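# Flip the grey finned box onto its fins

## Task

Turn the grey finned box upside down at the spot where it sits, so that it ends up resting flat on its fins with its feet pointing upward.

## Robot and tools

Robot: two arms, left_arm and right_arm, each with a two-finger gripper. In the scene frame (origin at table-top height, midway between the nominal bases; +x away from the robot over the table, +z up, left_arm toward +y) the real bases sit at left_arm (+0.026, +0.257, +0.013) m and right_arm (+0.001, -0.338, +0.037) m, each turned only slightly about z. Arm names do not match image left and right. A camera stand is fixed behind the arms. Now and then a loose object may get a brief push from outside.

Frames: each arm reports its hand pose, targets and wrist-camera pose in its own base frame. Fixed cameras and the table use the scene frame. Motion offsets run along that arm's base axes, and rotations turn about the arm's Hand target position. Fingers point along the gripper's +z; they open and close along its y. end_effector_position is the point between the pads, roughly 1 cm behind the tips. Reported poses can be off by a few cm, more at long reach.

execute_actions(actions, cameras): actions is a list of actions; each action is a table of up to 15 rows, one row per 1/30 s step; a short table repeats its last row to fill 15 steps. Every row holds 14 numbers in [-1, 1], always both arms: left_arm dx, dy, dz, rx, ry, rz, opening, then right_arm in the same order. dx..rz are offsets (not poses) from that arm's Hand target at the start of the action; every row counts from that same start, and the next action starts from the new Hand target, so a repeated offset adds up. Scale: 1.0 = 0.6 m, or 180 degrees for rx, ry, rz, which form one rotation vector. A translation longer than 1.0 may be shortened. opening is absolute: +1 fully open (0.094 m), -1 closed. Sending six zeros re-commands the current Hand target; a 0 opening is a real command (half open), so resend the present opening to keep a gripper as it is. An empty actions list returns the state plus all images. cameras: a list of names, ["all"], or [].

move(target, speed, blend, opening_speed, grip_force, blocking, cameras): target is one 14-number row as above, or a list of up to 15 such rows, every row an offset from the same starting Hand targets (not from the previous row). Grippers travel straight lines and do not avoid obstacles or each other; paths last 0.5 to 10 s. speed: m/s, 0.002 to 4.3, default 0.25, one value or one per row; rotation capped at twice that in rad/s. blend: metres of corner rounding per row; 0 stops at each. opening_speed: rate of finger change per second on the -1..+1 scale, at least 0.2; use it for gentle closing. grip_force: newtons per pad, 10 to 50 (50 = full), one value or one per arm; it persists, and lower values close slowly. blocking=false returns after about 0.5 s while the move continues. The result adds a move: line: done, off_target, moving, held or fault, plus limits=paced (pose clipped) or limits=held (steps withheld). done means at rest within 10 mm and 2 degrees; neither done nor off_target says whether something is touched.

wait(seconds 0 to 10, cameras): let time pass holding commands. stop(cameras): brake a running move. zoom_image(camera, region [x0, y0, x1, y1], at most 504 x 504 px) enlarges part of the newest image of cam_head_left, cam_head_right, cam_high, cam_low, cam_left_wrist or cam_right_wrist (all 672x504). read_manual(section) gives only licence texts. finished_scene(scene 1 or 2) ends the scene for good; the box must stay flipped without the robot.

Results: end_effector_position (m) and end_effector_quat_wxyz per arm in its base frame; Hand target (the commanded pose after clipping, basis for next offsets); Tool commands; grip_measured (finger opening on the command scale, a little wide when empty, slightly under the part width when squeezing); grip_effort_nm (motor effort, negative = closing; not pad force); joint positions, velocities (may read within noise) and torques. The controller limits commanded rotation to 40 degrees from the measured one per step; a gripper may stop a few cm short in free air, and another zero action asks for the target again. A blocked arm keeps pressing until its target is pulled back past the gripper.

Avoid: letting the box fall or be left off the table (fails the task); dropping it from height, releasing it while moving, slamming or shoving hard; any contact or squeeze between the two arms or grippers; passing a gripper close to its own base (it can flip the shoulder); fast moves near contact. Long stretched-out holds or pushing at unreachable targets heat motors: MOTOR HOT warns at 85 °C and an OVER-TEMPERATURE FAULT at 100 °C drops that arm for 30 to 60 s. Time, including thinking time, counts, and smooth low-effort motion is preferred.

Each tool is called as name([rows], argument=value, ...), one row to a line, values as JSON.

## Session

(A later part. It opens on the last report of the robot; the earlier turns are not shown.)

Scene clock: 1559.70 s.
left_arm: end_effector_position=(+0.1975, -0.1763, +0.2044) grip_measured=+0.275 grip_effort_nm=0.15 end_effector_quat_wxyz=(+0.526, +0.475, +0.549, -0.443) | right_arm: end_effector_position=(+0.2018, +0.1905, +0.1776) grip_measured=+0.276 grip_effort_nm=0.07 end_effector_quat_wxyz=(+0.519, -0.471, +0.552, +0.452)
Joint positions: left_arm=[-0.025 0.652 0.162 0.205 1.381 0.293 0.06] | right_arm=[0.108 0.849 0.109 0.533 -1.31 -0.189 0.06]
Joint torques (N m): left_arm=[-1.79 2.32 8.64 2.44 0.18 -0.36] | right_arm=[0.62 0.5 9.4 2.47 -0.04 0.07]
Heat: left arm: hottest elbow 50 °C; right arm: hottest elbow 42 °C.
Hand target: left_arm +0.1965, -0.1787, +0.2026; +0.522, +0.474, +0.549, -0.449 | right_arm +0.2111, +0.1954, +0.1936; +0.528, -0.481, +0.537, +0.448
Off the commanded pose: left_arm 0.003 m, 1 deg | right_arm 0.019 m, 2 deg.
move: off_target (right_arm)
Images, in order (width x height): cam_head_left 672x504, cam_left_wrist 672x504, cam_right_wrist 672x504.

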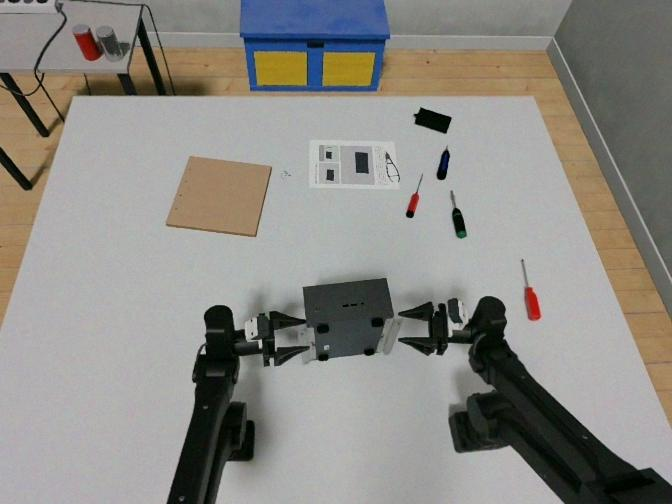

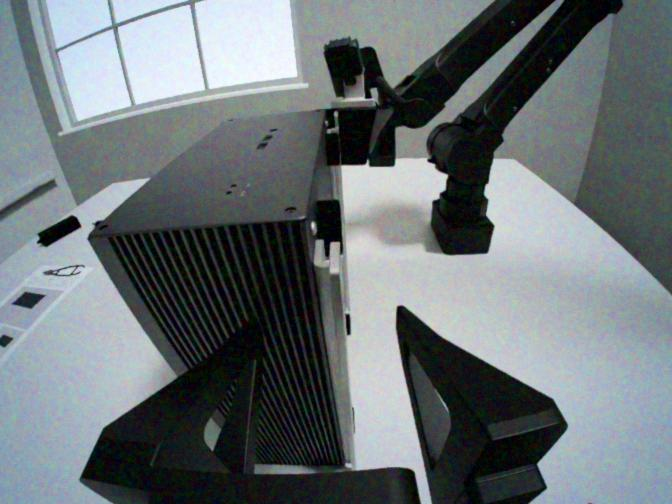

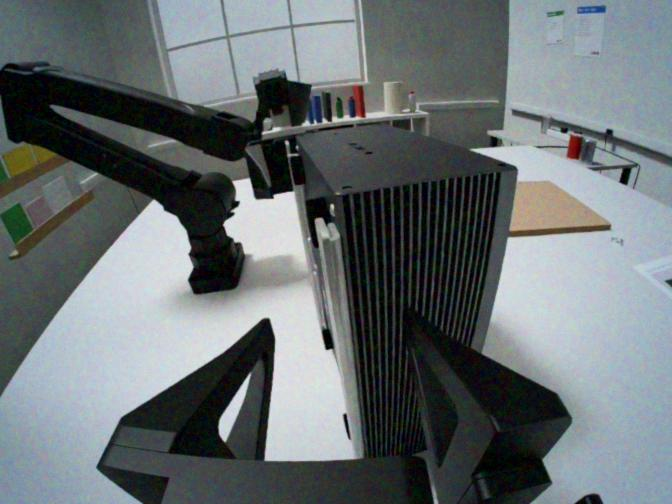

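move(target=[0.0,0.0117,0.0,0,0,0,0.277,-0.003,0.0117,0.0,0,0,0.0,0.277], speed=0.02, cameras=["cam_head_left","cam_left_wrist","cam_right_wrist"])

zoom_image(camera="cam_head_left", region=[240, 260, 460, 400])

Scene clock: 1579.23 s.
left_arm: end_effector_position=(+0.1942, -0.1736, +0.2025) grip_measured=+0.275 grip_effort_nm=0.15 end_effector_quat_wxyz=(+0.521, +0.474, +0.548, -0.452) | right_arm: end_effector_position=(+0.2014, +0.1974, +0.1794) grip_measured=+0.276 grip_effort_nm=0.07 end_effector_quat_wxyz=(+0.520, -0.473, +0.551, +0.451)
Joint positions: left_arm=[-0.007 0.653 0.162 0.17 1.413 0.317 0.06] | right_arm=[0.146 0.85 0.109 0.559 -1.272 -0.169 0.06]
Joint torques (N m): left_arm=[0.15 1.96 9.17 1.44 0.4 -0.1] | right_arm=[1.2 0.67 9.14 2.36 -0.05 0.03]
Heat: left arm: hottest elbow 49 °C; right arm: hottest elbow 42 °C.
Hand target: left_arm +0.1966, -0.1717, +0.2026; +0.522, +0.474, +0.549, -0.449 | right_arm +0.2093, +0.2024, +0.1936; +0.529, -0.481, +0.537, +0.448
Off the commanded pose: left_arm 0.003 m, 0 deg | right_arm 0.017 m, 2 deg.
move: off_target (right_arm)
Images, in order (width x height): cam_head_left 672x504, cam_left_wrist 672x504, cam_right_wrist 672x504.

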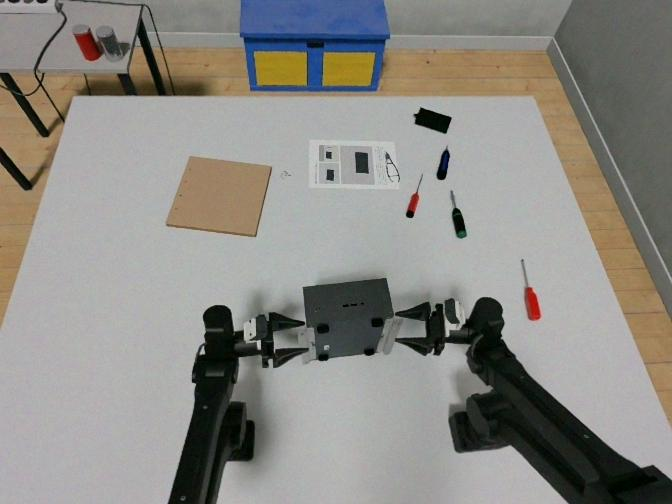

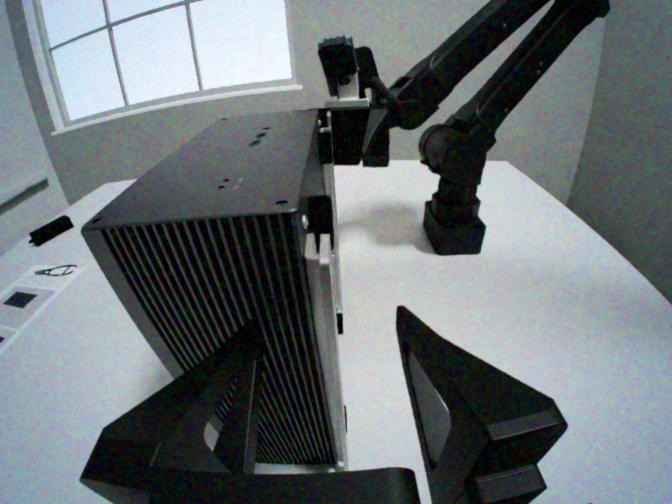

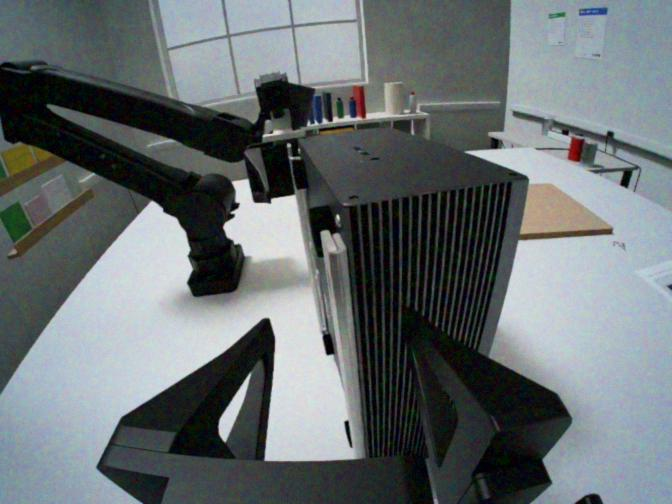

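Scaled by 2.291.

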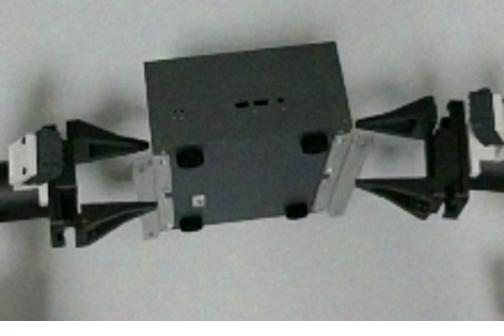

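move(target=[0.0,0.005,0.0,0,0,0,0.277,0.0,-0.0117,0.0,0,0,0.0,0.277], speed=0.02, cameras=["cam_head_left","cam_left_wrist","cam_right_wrist"])

zoom_image(camera="cam_head_left", region=[240, 260, 460, 400])

Scene clock: 1595.63 s.
left_arm: end_effector_position=(+0.1929, -0.1707, +0.1990) grip_measured=+0.275 grip_effort_nm=0.15 end_effector_quat_wxyz=(+0.518, +0.472, +0.550, -0.454) | right_arm: end_effector_position=(+0.1977, +0.1971, +0.1803) grip_measured=+0.276 grip_effort_nm=0.07 end_effector_quat_wxyz=(+0.516, -0.477, +0.544, +0.458)
Joint positions: left_arm=[0.01 0.653 0.162 0.122 1.43 0.355 0.06] | right_arm=[0.142 0.85 0.109 0.559 -1.299 -0.169 0.06]
Joint torques (N m): left_arm=[-0.03 1.79 9.72 1.29 0.45 -0.08] | right_arm=[-2.02 0.03 9.2 1.43 -0.31 -0.09]
Heat: left arm: hottest elbow 48 °C; right arm: hottest elbow 42 °C.
Hand target: left_arm +0.1966, -0.1687, +0.2026; +0.522, +0.473, +0.549, -0.449 | right_arm +0.2093, +0.1954, +0.1936; +0.528, -0.481, +0.538, +0.448
Off the commanded pose: left_arm 0.006 m, 1 deg | right_arm 0.018 m, 2 deg.
move: off_target (right_arm)
Images, in order (width x height): cam_head_left 672x504, cam_left_wrist 672x504, cam_right_wrist 672x504.

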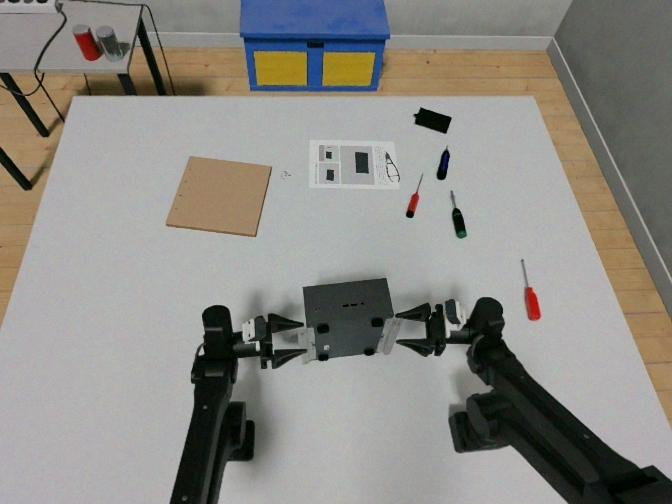

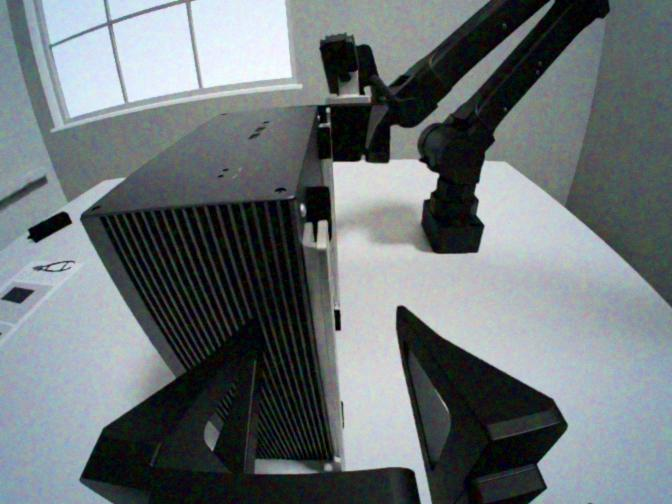

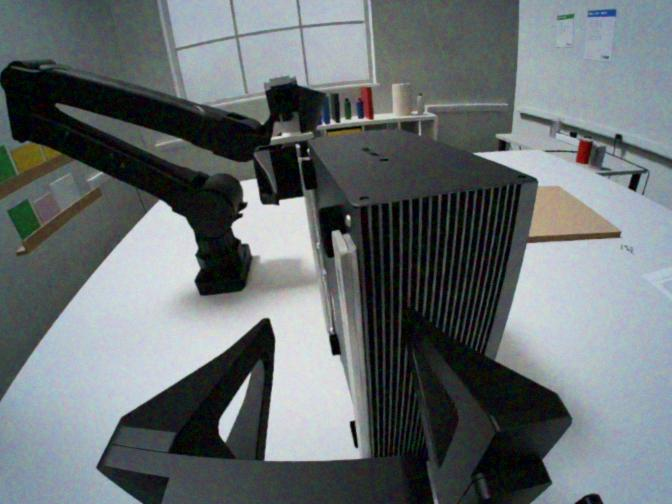

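Scaled by 2.291.

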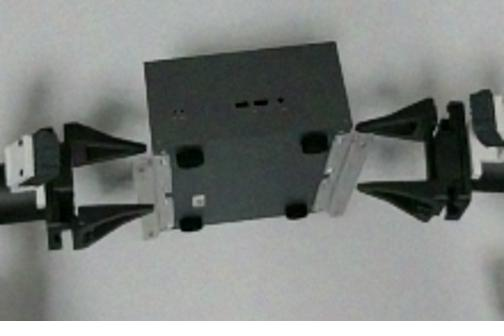

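move(target=[0.0,0.0,0.0,0,0,0,0.277,0.008,-0.008,0.0,0,0,0.0,0.277], speed=0.02, cameras=["cam_head_left","cam_left_wrist","cam_right_wrist"])

zoom_image(camera="cam_head_left", region=[240, 260, 460, 400])

Scene clock: 1601.97 s.
left_arm: end_effector_position=(+0.1929, -0.1707, +0.1990) grip_measured=+0.275 grip_effort_nm=0.15 end_effector_quat_wxyz=(+0.518, +0.472, +0.550, -0.454) | right_arm: end_effector_position=(+0.1990, +0.1920, +0.1783) grip_measured=+0.276 grip_effort_nm=0.07 end_effector_quat_wxyz=(+0.515, -0.475, +0.546, +0.460)
Joint positions: left_arm=[0.01 0.653 0.162 0.122 1.43 0.356 0.06] | right_arm=[0.113 0.862 0.109 0.555 -1.328 -0.18 0.06]
Joint torques (N m): left_arm=[0.09 1.73 9.65 1.59 0.42 -0.12] | right_arm=[-1.55 1.14 9.8 1.48 -0.3 -0.18]
Heat: left arm: hottest elbow 49 °C; right arm: hottest elbow 42 °C.
Hand target: left_arm +0.1965, -0.1688, +0.2026; +0.523, +0.473, +0.549, -0.449 | right_arm +0.2141, +0.1906, +0.1936; +0.528, -0.481, +0.537, +0.448
Off the commanded pose: left_arm 0.006 m, 1 deg | right_arm 0.022 m, 2 deg.
move: off_target (right_arm)
Images, in order (width x height): cam_head_left 672x504, cam_left_wrist 672x504, cam_right_wrist 672x504.

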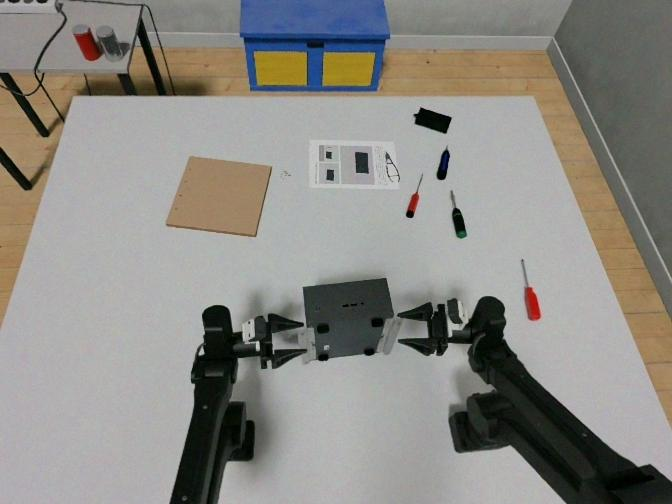

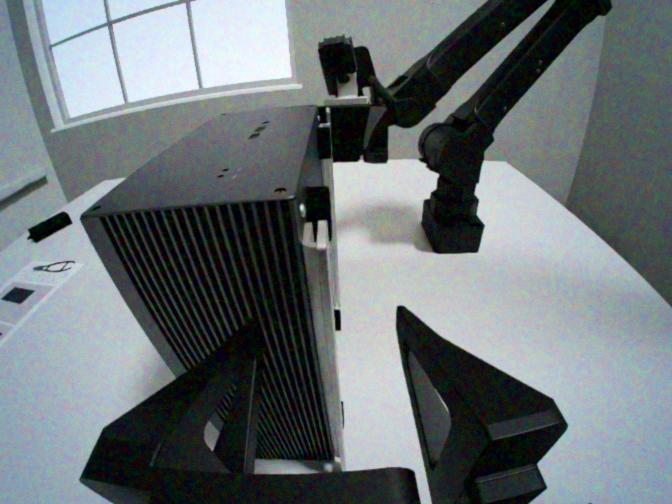

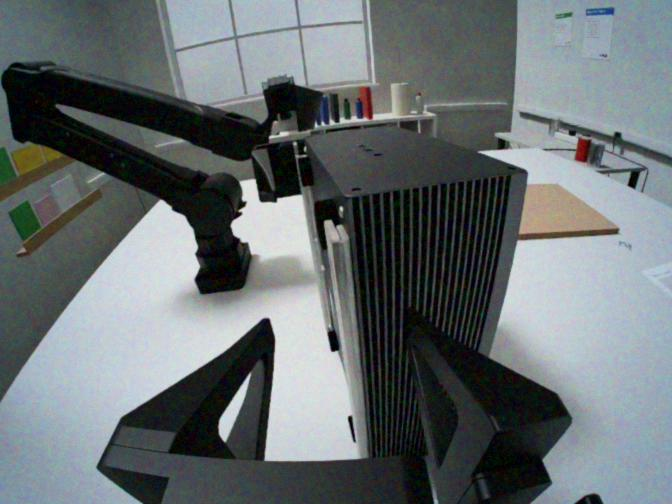

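Scaled by 2.291.

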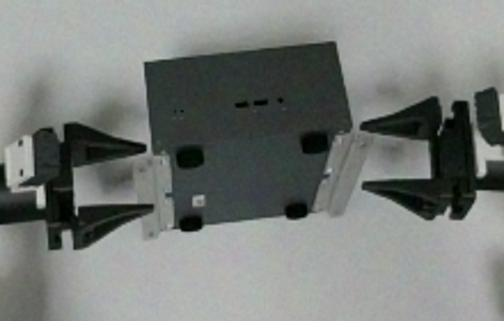

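move(target=[0.0,0.0,0.0,0,0,0,0.277,0.0,0.011,0.0,0,0,0.0,0.277], speed=0.02, cameras=["cam_head_left","cam_right_wrist"])

zoom_image(camera="cam_head_left", region=[240, 260, 460, 400])

Scene clock: 1611.80 s.
left_arm: end_effector_position=(+0.1929, -0.1707, +0.1990) grip_measured=+0.275 grip_effort_nm=0.15 end_effector_quat_wxyz=(+0.518, +0.472, +0.550, -0.454) | right_arm: end_effector_position=(+0.2030, +0.1918, +0.1764) grip_measured=+0.276 grip_effort_nm=0.07 end_effector_quat_wxyz=(+0.517, -0.470, +0.553, +0.453)
Joint positions: left_arm=[0.01 0.653 0.162 0.122 1.43 0.356 0.06] | right_arm=[0.114 0.867 0.109 0.555 -1.304 -0.181 0.06]
Joint torques (N m): left_arm=[0.03 1.79 9.62 1.59 0.42 -0.11] | right_arm=[0.62 1.08 9.74 2.4 -0.05 0.04]
Heat: left arm: hottest elbow 49 °C; right arm: hottest elbow 42 °C.
Hand target: left_arm +0.1965, -0.1688, +0.2026; +0.523, +0.473, +0.549, -0.449 | right_arm +0.2141, +0.1972, +0.1936; +0.529, -0.481, +0.537, +0.448
Off the commanded pose: left_arm 0.005 m, 1 deg | right_arm 0.021 m, 3 deg.
move: off_target (right_arm)
Images, in order (width x height): cam_head_left 672x504, cam_right_wrist 672x504.

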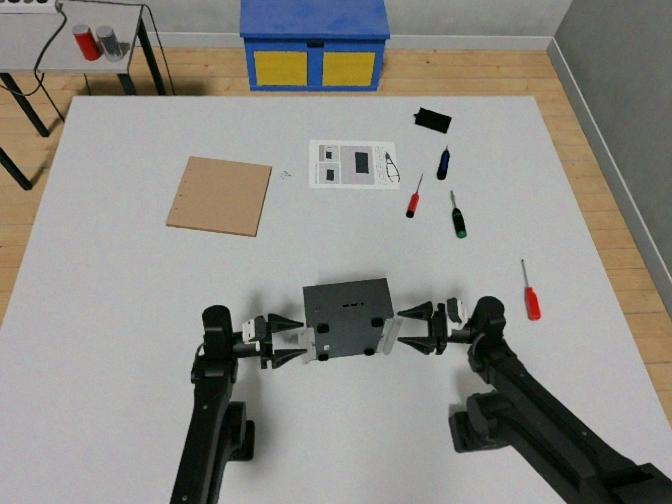

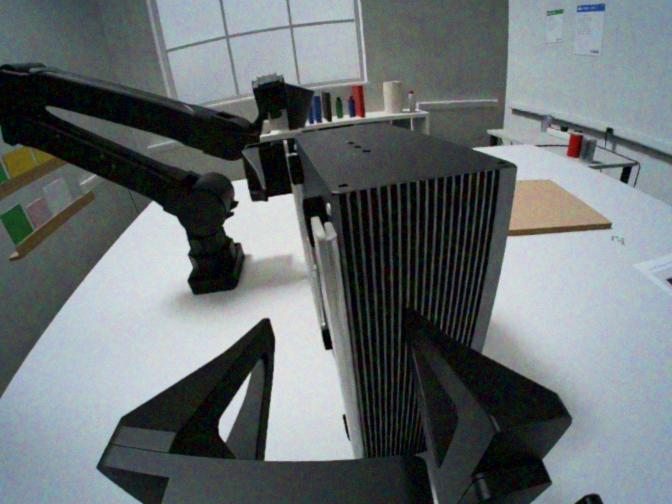

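Scaled by 2.291.

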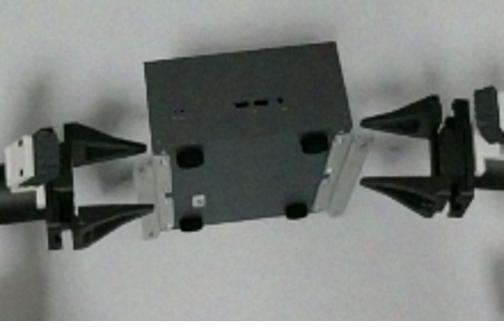

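move(target=[0.0,0.0,0.0,0,0,0,0.277,0.0,0.006,0.0,0,0,0.0,0.277], speed=0.02)

move(target=[0.0,0.0,0.0,0,0,0,-0.4,0.0,0.0,0.0,0,0,0.0,-0.4], speed=0.02, opening_speed=0.3, cameras=["cam_head_left","cam_left_wrist","cam_right_wrist"])

zoom_image(camera="cam_head_left", region=[240, 260, 460, 400])

Scene clock: 1619.13 s.
left_arm: end_effector_position=(+0.1929, -0.1707, +0.1990) grip_measured=+0.275 grip_effort_nm=0.15 end_effector_quat_wxyz=(+0.518, +0.472, +0.550, -0.454) | right_arm: end_effector_position=(+0.2031, +0.1951, +0.1761) grip_measured=+0.276 grip_effort_nm=0.07 end_effector_quat_wxyz=(+0.517, -0.471, +0.553, +0.452)
Joint positions: left_arm=[0.01 0.653 0.162 0.122 1.43 0.356 0.06] | right_arm=[0.133 0.873 0.109 0.567 -1.286 -0.176 0.06]
Joint torques (N m): left_arm=[0.03 1.67 9.63 1.57 0.42 -0.11] | right_arm=[0.5 0.73 9.7 2.58 -0.05 0.07]
Heat: left arm: hottest elbow 49 °C; right arm: hottest elbow 42 °C.
Hand target: left_arm +0.1965, -0.1688, +0.2026; +0.523, +0.473, +0.549, -0.449 | right_arm +0.2141, +0.2008, +0.1936; +0.529, -0.481, +0.537, +0.448
Off the commanded pose: left_arm 0.005 m, 1 deg | right_arm 0.021 m, 3 deg.
move: off_target (right_arm)

Scene clock: 1621.70 s.
left_arm: end_effector_position=(+0.1929, -0.1707, +0.1990) grip_measured=-0.397 grip_effort_nm=-0.12 end_effector_quat_wxyz=(+0.518, +0.472, +0.550, -0.454) | right_arm: end_effector_position=(+0.2031, +0.1952, +0.1760) grip_measured=-0.398 grip_effort_nm=-0.08 end_effector_quat_wxyz=(+0.517, -0.471, +0.553, +0.453)
Joint positions: left_arm=[0.01 0.653 0.162 0.122 1.43 0.356 0.028] | right_arm=[0.133 0.873 0.109 0.568 -1.285 -0.175 0.028]
Joint torques (N m): left_arm=[0.21 1.61 9.58 1.59 0.42 -0.11] | right_arm=[0.56 0.62 9.7 2.43 -0.05 0.08]
Heat: left arm: hottest elbow 49 °C; right arm: hottest elbow 42 °C.
Hand target: left_arm +0.1965, -0.1688, +0.2026; +0.523, +0.473, +0.549, -0.449 | right_arm +0.2141, +0.2008, +0.1936; +0.528, -0.481, +0.537, +0.448
Off the commanded pose: left_arm 0.005 m, 1 deg | right_arm 0.021 m, 3 deg.
move: off_target (right_arm)
Images, in order (width x height): cam_head_left 672x504, cam_left_wrist 672x504, cam_right_wrist 672x504.

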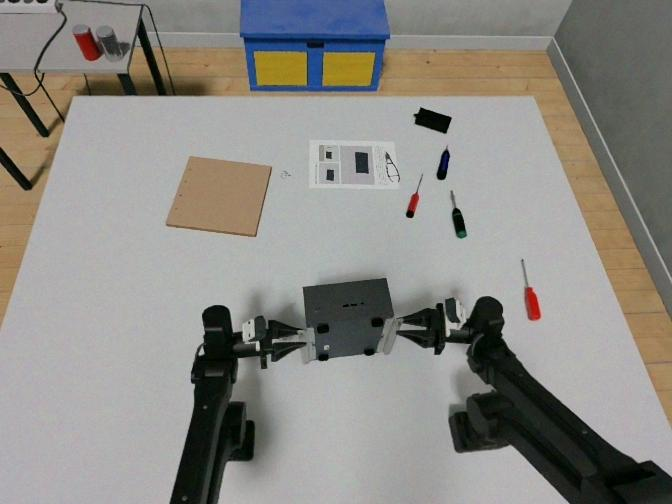

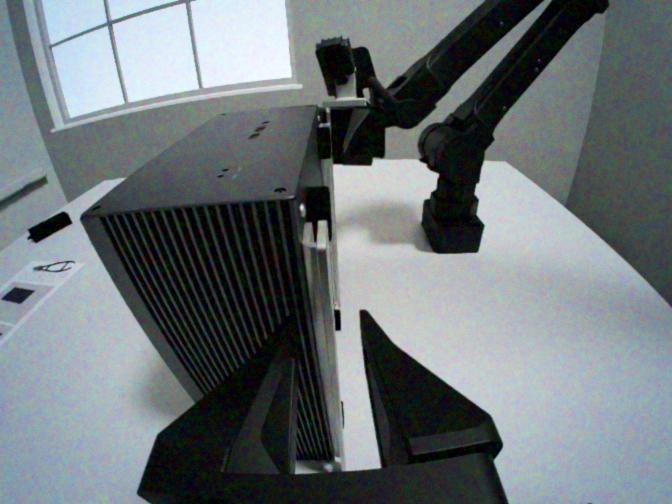

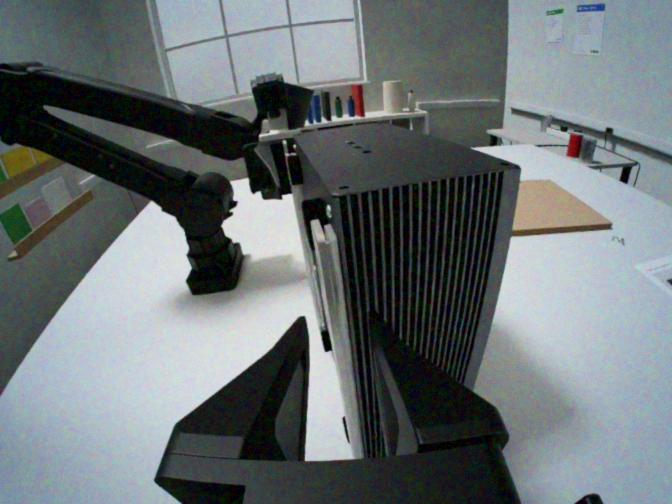

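Scaled by 2.291.

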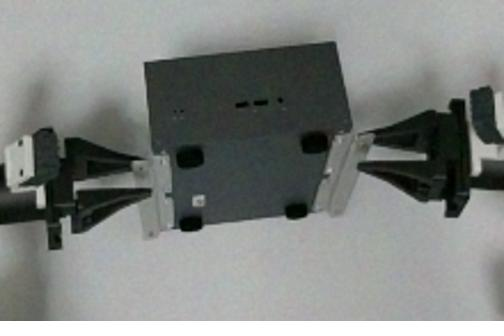

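move(target=[0.0,0.0,0.0,0,0,0,-0.7,0.0,0.0,0.0,0,0,0.0,-0.7], speed=0.02, opening_speed=0.2, cameras=["cam_head_left","cam_left_wrist","cam_right_wrist"])

zoom_image(camera="cam_head_left", region=[240, 260, 460, 400])

Scene clock: 1629.97 s.
left_arm: end_effector_position=(+0.1929, -0.1707, +0.1990) grip_measured=-0.696 grip_effort_nm=-0.12 end_effector_quat_wxyz=(+0.518, +0.472, +0.550, -0.454) | right_arm: end_effector_position=(+0.2031, +0.1952, +0.1760) grip_measured=-0.698 grip_effort_nm=-0.08 end_effector_quat_wxyz=(+0.517, -0.471, +0.553, +0.453)
Joint positions: left_arm=[0.01 0.653 0.162 0.122 1.43 0.356 0.014] | right_arm=[0.133 0.873 0.109 0.568 -1.285 -0.175 0.014]
Joint torques (N m): left_arm=[0.03 1.73 9.63 1.61 0.42 -0.11] | right_arm=[0.62 0.44 9.73 2.37 0 0.05]
Heat: left arm: hottest elbow 49 °C; right arm: hottest elbow 42 °C.
Hand target: left_arm +0.1965, -0.1688, +0.2026; +0.523, +0.473, +0.549, -0.449 | right_arm +0.2141, +0.2008, +0.1936; +0.528, -0.481, +0.537, +0.448
Off the commanded pose: left_arm 0.005 m, 1 deg | right_arm 0.021 m, 3 deg.
move: off_target (right_arm)
Images, in order (width x height): cam_head_left 672x504, cam_left_wrist 672x504, cam_right_wrist 672x504.

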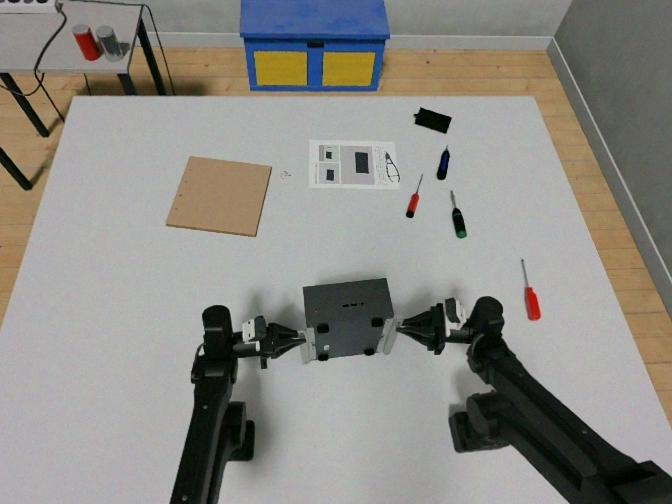

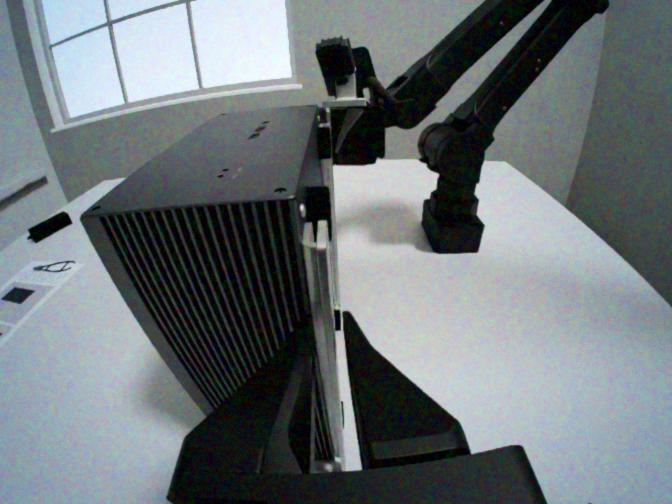

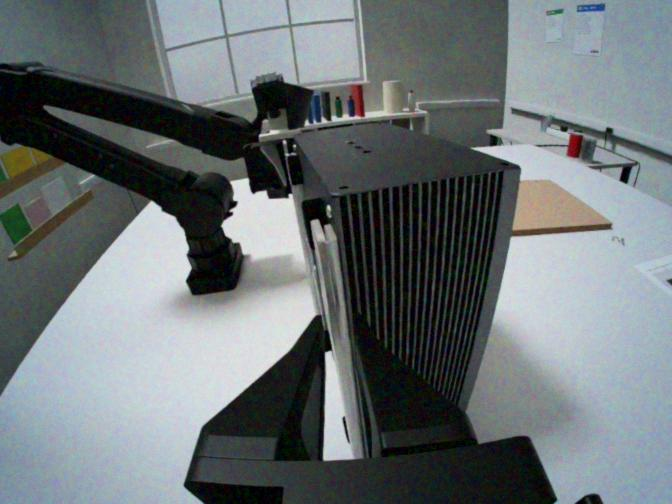

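Scaled by 2.291.

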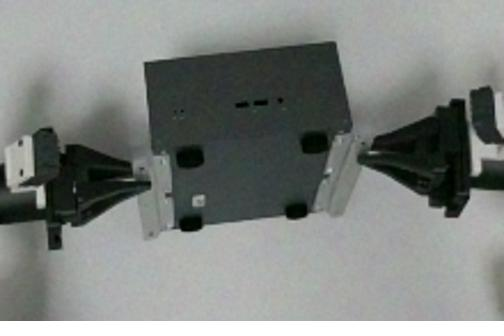

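move(target=[0.035,0,0.007,-0.0039,0.0275,0,-0.7,0.012,0.003,0.005,0.0045,0.0274,0,-0.7], speed=0.03, cameras=["cam_head_left","cam_left_wrist","cam_right_wrist"])

zoom_image(camera="cam_head_left", region=[240, 260, 460, 400])

Scene clock: 1654.90 s.
left_arm: end_effector_position=(+0.2008, -0.1709, +0.1898) grip_measured=-0.697 grip_effort_nm=-0.12 end_effector_quat_wxyz=(+0.488, +0.449, +0.571, -0.484) | right_arm: end_effector_position=(+0.2102, +0.1970, +0.1793) grip_measured=-0.699 grip_effort_nm=-0.08 end_effector_quat_wxyz=(+0.497, -0.447, +0.572, +0.476)
Joint positions: left_arm=[0.011 0.752 0.179 0.122 1.446 0.333 0.014] | right_arm=[0.136 0.907 0.13 0.586 -1.287 -0.083 0.014]
Joint torques (N m): left_arm=[0.26 1.85 12.07 2.18 0.06 -0.36] | right_arm=[0.97 0.15 9.58 2.55 -0.01 0.02]
Heat: left arm: hottest elbow 49 °C; right arm: hottest elbow 43 °C.
Hand target: left_arm +0.2175, -0.1689, +0.2067; +0.501, +0.450, +0.568, -0.473 | right_arm +0.2213, +0.2026, +0.1965; +0.508, -0.458, +0.557, +0.472
Off the commanded pose: left_arm 0.024 m, 2 deg | right_arm 0.021 m, 3 deg.
move: off_target (left_arm, right_arm)
Images, in order (width x height): cam_head_left 672x504, cam_left_wrist 672x504, cam_right_wrist 672x504.

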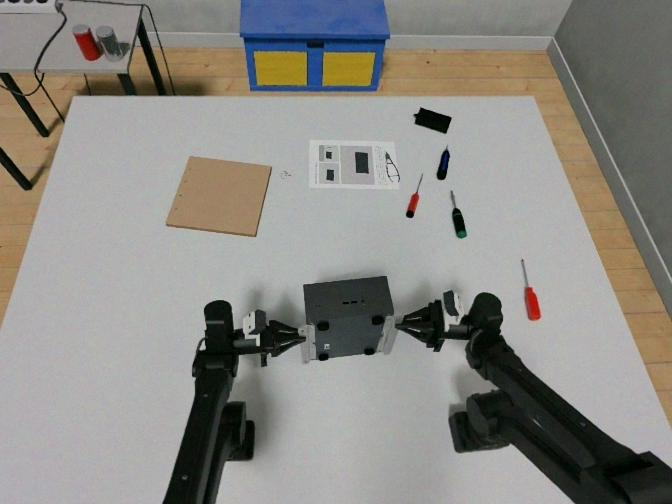

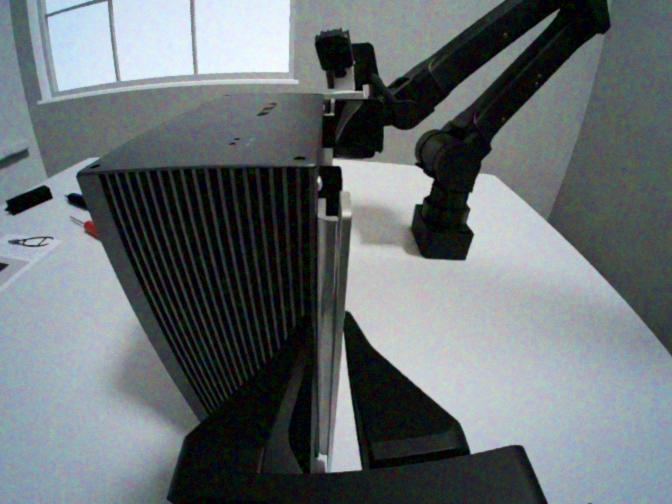

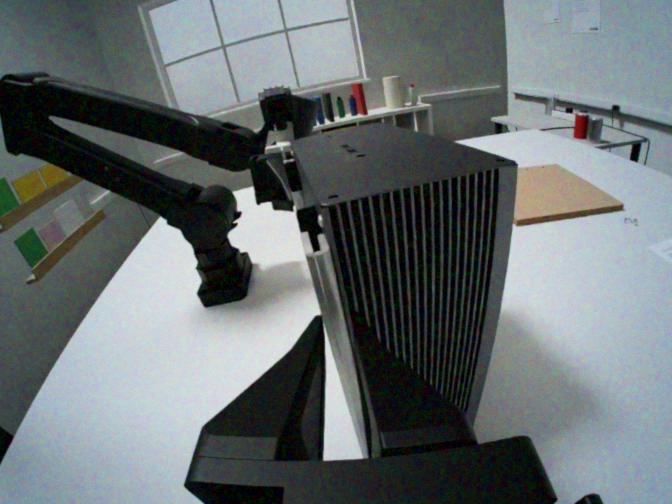

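Scaled by 2.291.

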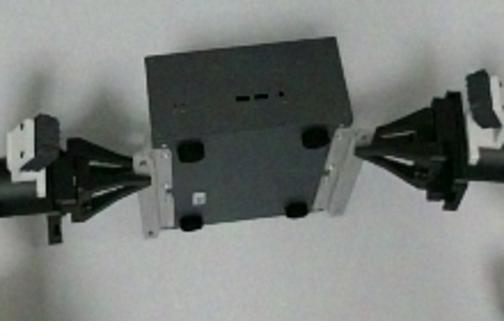

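move(target=[0.022,0,0.02,0,0.0,0,-0.7,0.0,0.0,0.008,0.0,0.0,0,-0.7], speed=0.03, cameras=["cam_head_left","cam_left_wrist","cam_right_wrist"])

zoom_image(camera="cam_head_left", region=[240, 260, 460, 400])

Scene clock: 1663.87 s.
left_arm: end_effector_position=(+0.2121, -0.1706, +0.1979) grip_measured=-0.697 grip_effort_nm=-0.12 end_effector_quat_wxyz=(+0.487, +0.446, +0.573, -0.486) | right_arm: end_effector_position=(+0.2134, +0.1969, +0.1819) grip_measured=-0.699 grip_effort_nm=-0.09 end_effector_quat_wxyz=(+0.500, -0.445, +0.573, +0.473)
Joint positions: left_arm=[0.012 0.787 0.215 0.122 1.444 0.325 0.014] | right_arm=[0.136 0.905 0.136 0.586 -1.278 -0.078 0.014]
Joint torques (N m): left_arm=[0.09 1.03 12.81 2.06 0.08 -0.36] | right_arm=[0.67 -1.49 9.95 1.65 -0.36 0.05]
Heat: left arm: hottest elbow 50 °C; right arm: hottest elbow 44 °C.
Hand target: left_arm +0.2307, -0.1688, +0.2188; +0.501, +0.450, +0.568, -0.473 | right_arm +0.2212, +0.2026, +0.2013; +0.508, -0.458, +0.556, +0.472
Off the commanded pose: left_arm 0.028 m, 2 deg | right_arm 0.022 m, 3 deg.
move: off_target (left_arm, right_arm)
Images, in order (width x height): cam_head_left 672x504, cam_left_wrist 672x504, cam_right_wrist 672x504.

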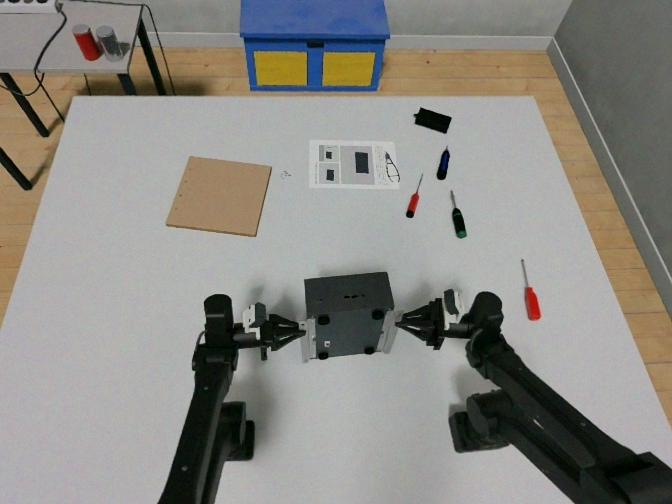

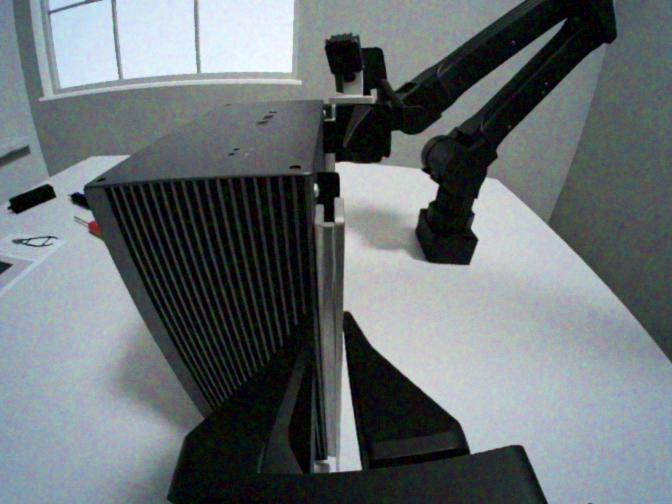

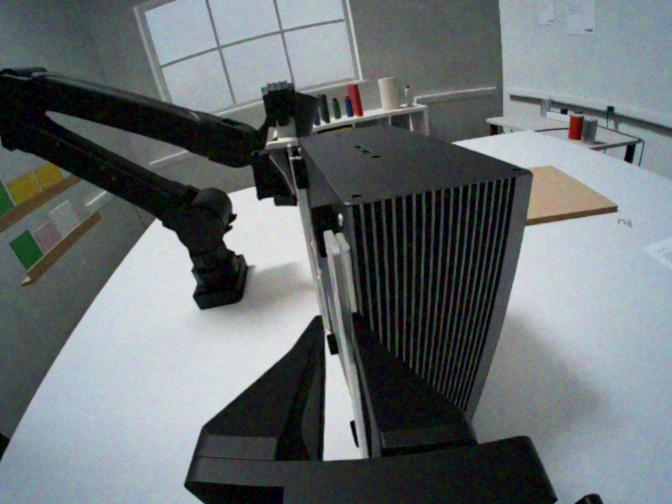

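Scaled by 2.291.

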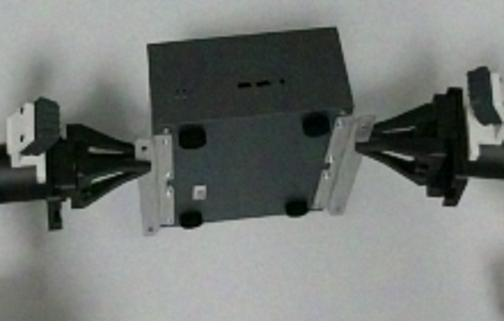

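move(target=[0.024,0,0.004,-0.0039,0.0275,0,-0.7,0.012,0.0,0.005,0.0036,0.022,0,-0.7], speed=0.03, cameras=["cam_head_left","cam_low","cam_left_wrist","cam_right_wrist"])

zoom_image(camera="cam_head_left", region=[240, 260, 460, 400])

Scene clock: 1673.53 s.
left_arm: end_effector_position=(+0.2273, -0.1705, +0.2022) grip_measured=-0.697 grip_effort_nm=-0.12 end_effector_quat_wxyz=(+0.463, +0.421, +0.593, -0.507) | right_arm: end_effector_position=(+0.2196, +0.1978, +0.1866) grip_measured=-0.699 grip_effort_nm=-0.08 end_effector_quat_wxyz=(+0.485, -0.427, +0.586, +0.489)
Joint positions: left_arm=[0.012 0.852 0.257 0.122 1.445 0.258 0.014] | right_arm=[0.136 0.919 0.156 0.586 -1.278 -0.01 0.014]
Joint torques (N m): left_arm=[-0.03 0.5 12.3 2.41 0.19 -0.34] | right_arm=[0.67 -0.67 9.84 1.94 -0.66 0.07]
Heat: left arm: hottest elbow 50 °C; right arm: hottest elbow 45 °C.
Hand target: left_arm +0.2451, -0.1689, +0.2213; +0.479, +0.426, +0.586, -0.495 | right_arm +0.2285, +0.2026, +0.2044; +0.491, -0.438, +0.571, +0.490
Off the commanded pose: left_arm 0.026 m, 2 deg | right_arm 0.020 m, 2 deg.
move: off_target (left_arm, right_arm)
Images, in order (width x height): cam_head_left 672x504, cam_low 672x504, cam_left_wrist 672x504, cam_right_wrist 672x504.

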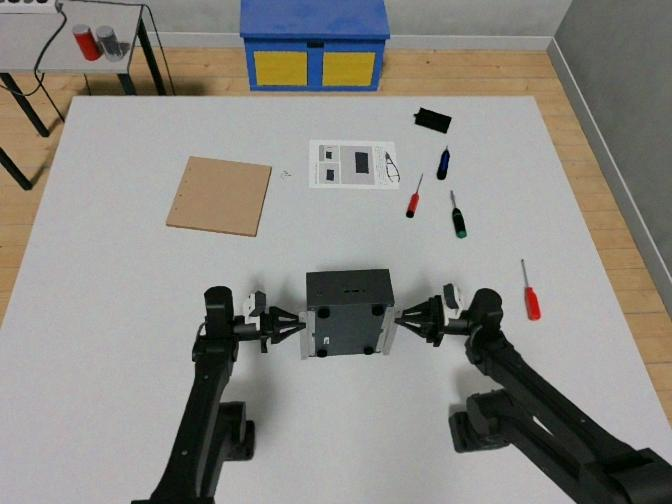

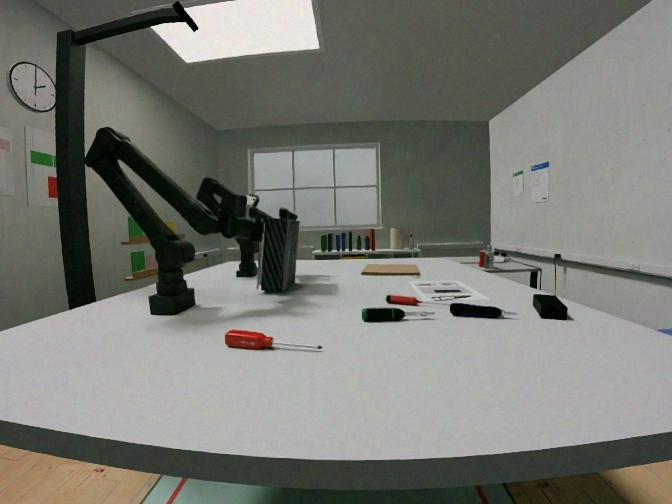

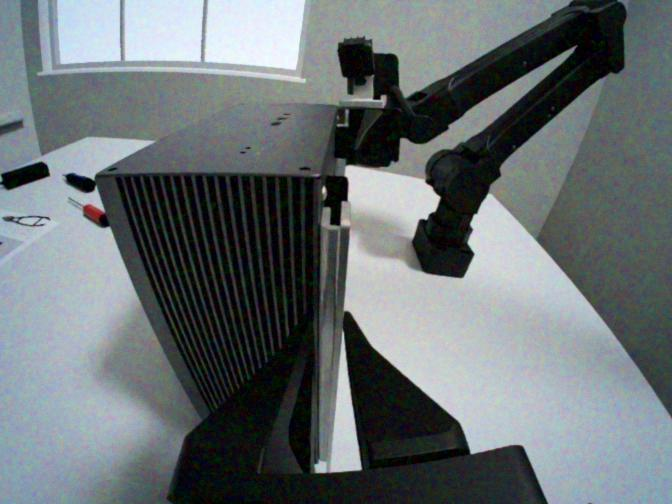

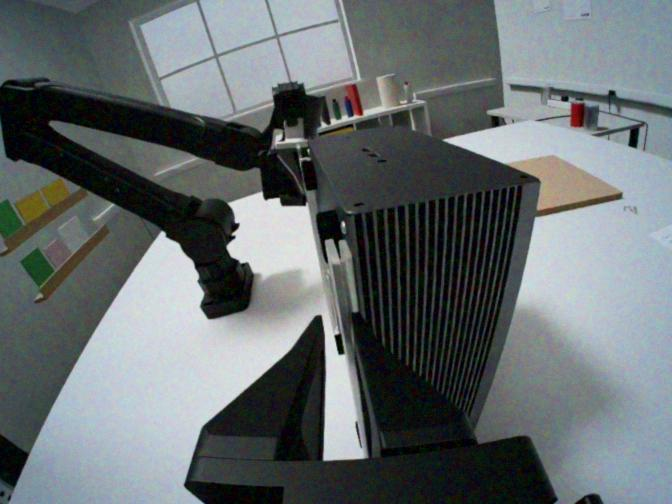

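Scaled by 2.291.

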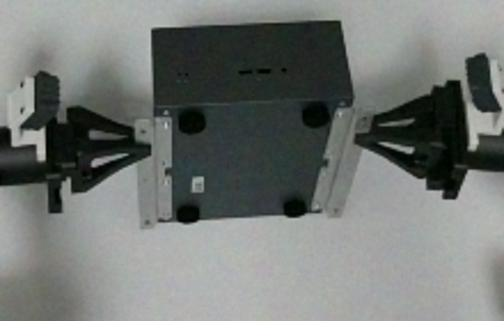

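move(target=[0.037,0,0.008,-0.0023,0.0165,0,-0.7,0.037,0.0,-0.004,0.0036,0.022,0,-0.7], speed=0.03, cameras=["cam_head_left","cam_low","cam_left_wrist","cam_right_wrist"])

zoom_image(camera="cam_head_left", region=[240, 260, 460, 400])

zoom_image(camera="cam_low", region=[180, 170, 380, 320])

Scene clock: 1695.33 s.
left_arm: end_effector_position=(+0.2515, -0.1701, +0.2105) grip_measured=-0.697 grip_effort_nm=-0.12 end_effector_quat_wxyz=(+0.451, +0.407, +0.603, -0.517) | right_arm: end_effector_position=(+0.2406, +0.1992, +0.1913) grip_measured=-0.699 grip_effort_nm=-0.08 end_effector_quat_wxyz=(+0.469, -0.413, +0.593, +0.508)
Joint positions: left_arm=[0.012 0.94 0.32 0.146 1.445 0.211 0.014] | right_arm=[0.126 1.028 0.21 0.651 -1.305 0.057 0.014]
Joint torques (N m): left_arm=[-0.26 -0.56 11.6 2.44 0.2 -0.29] | right_arm=[-0.73 -0.56 8.85 2.24 -0.23 -0.02]
Heat: left arm: hottest elbow 51 °C; right arm: hottest elbow 44 °C.
Hand target: left_arm +0.2673, -0.1688, +0.2259; +0.465, +0.411, +0.597, -0.508 | right_arm +0.2507, +0.2026, +0.2020; +0.474, -0.418, +0.585, +0.508
Off the commanded pose: left_arm 0.022 m, 2 deg | right_arm 0.015 m, 1 deg.
move: off_target (left_arm, right_arm)
Images, in order (width x height): cam_head_left 672x504, cam_low 672x504, cam_left_wrist 672x504, cam_right_wrist 672x504.

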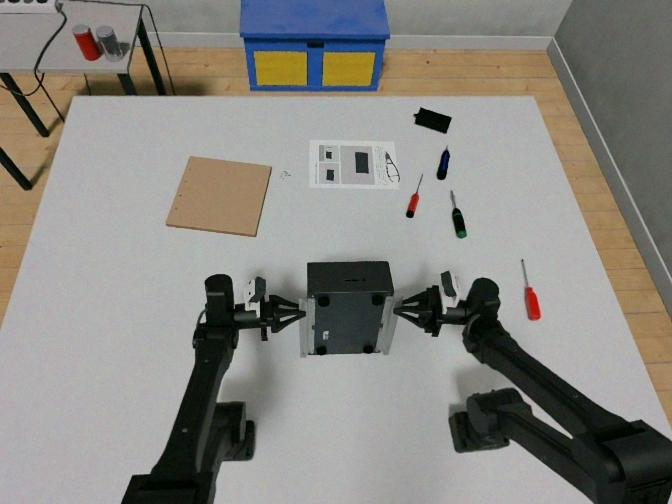

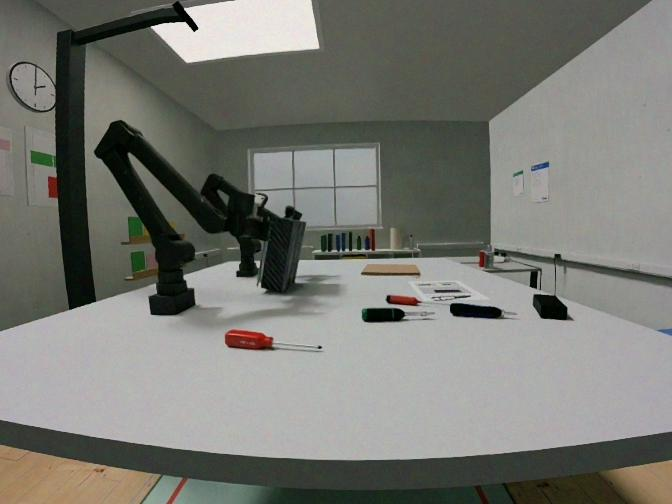

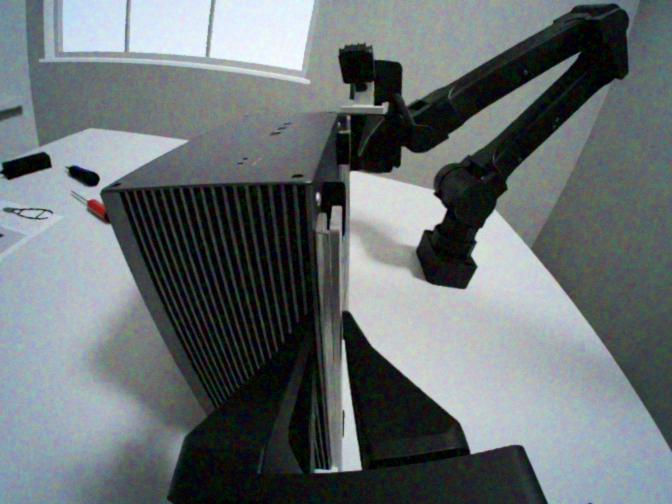

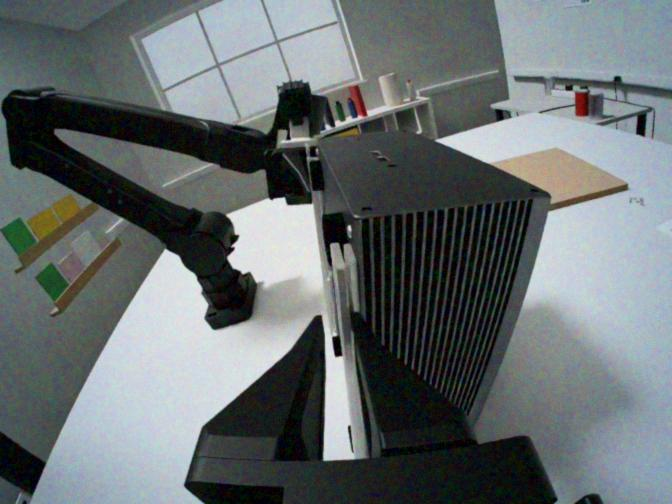

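Scaled by 2.291.

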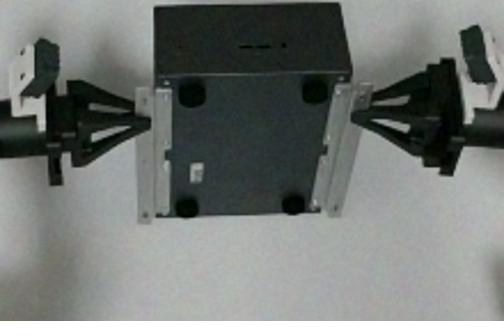

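Scaled by 2.520.

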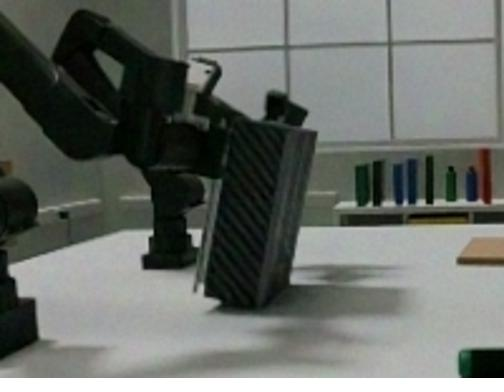

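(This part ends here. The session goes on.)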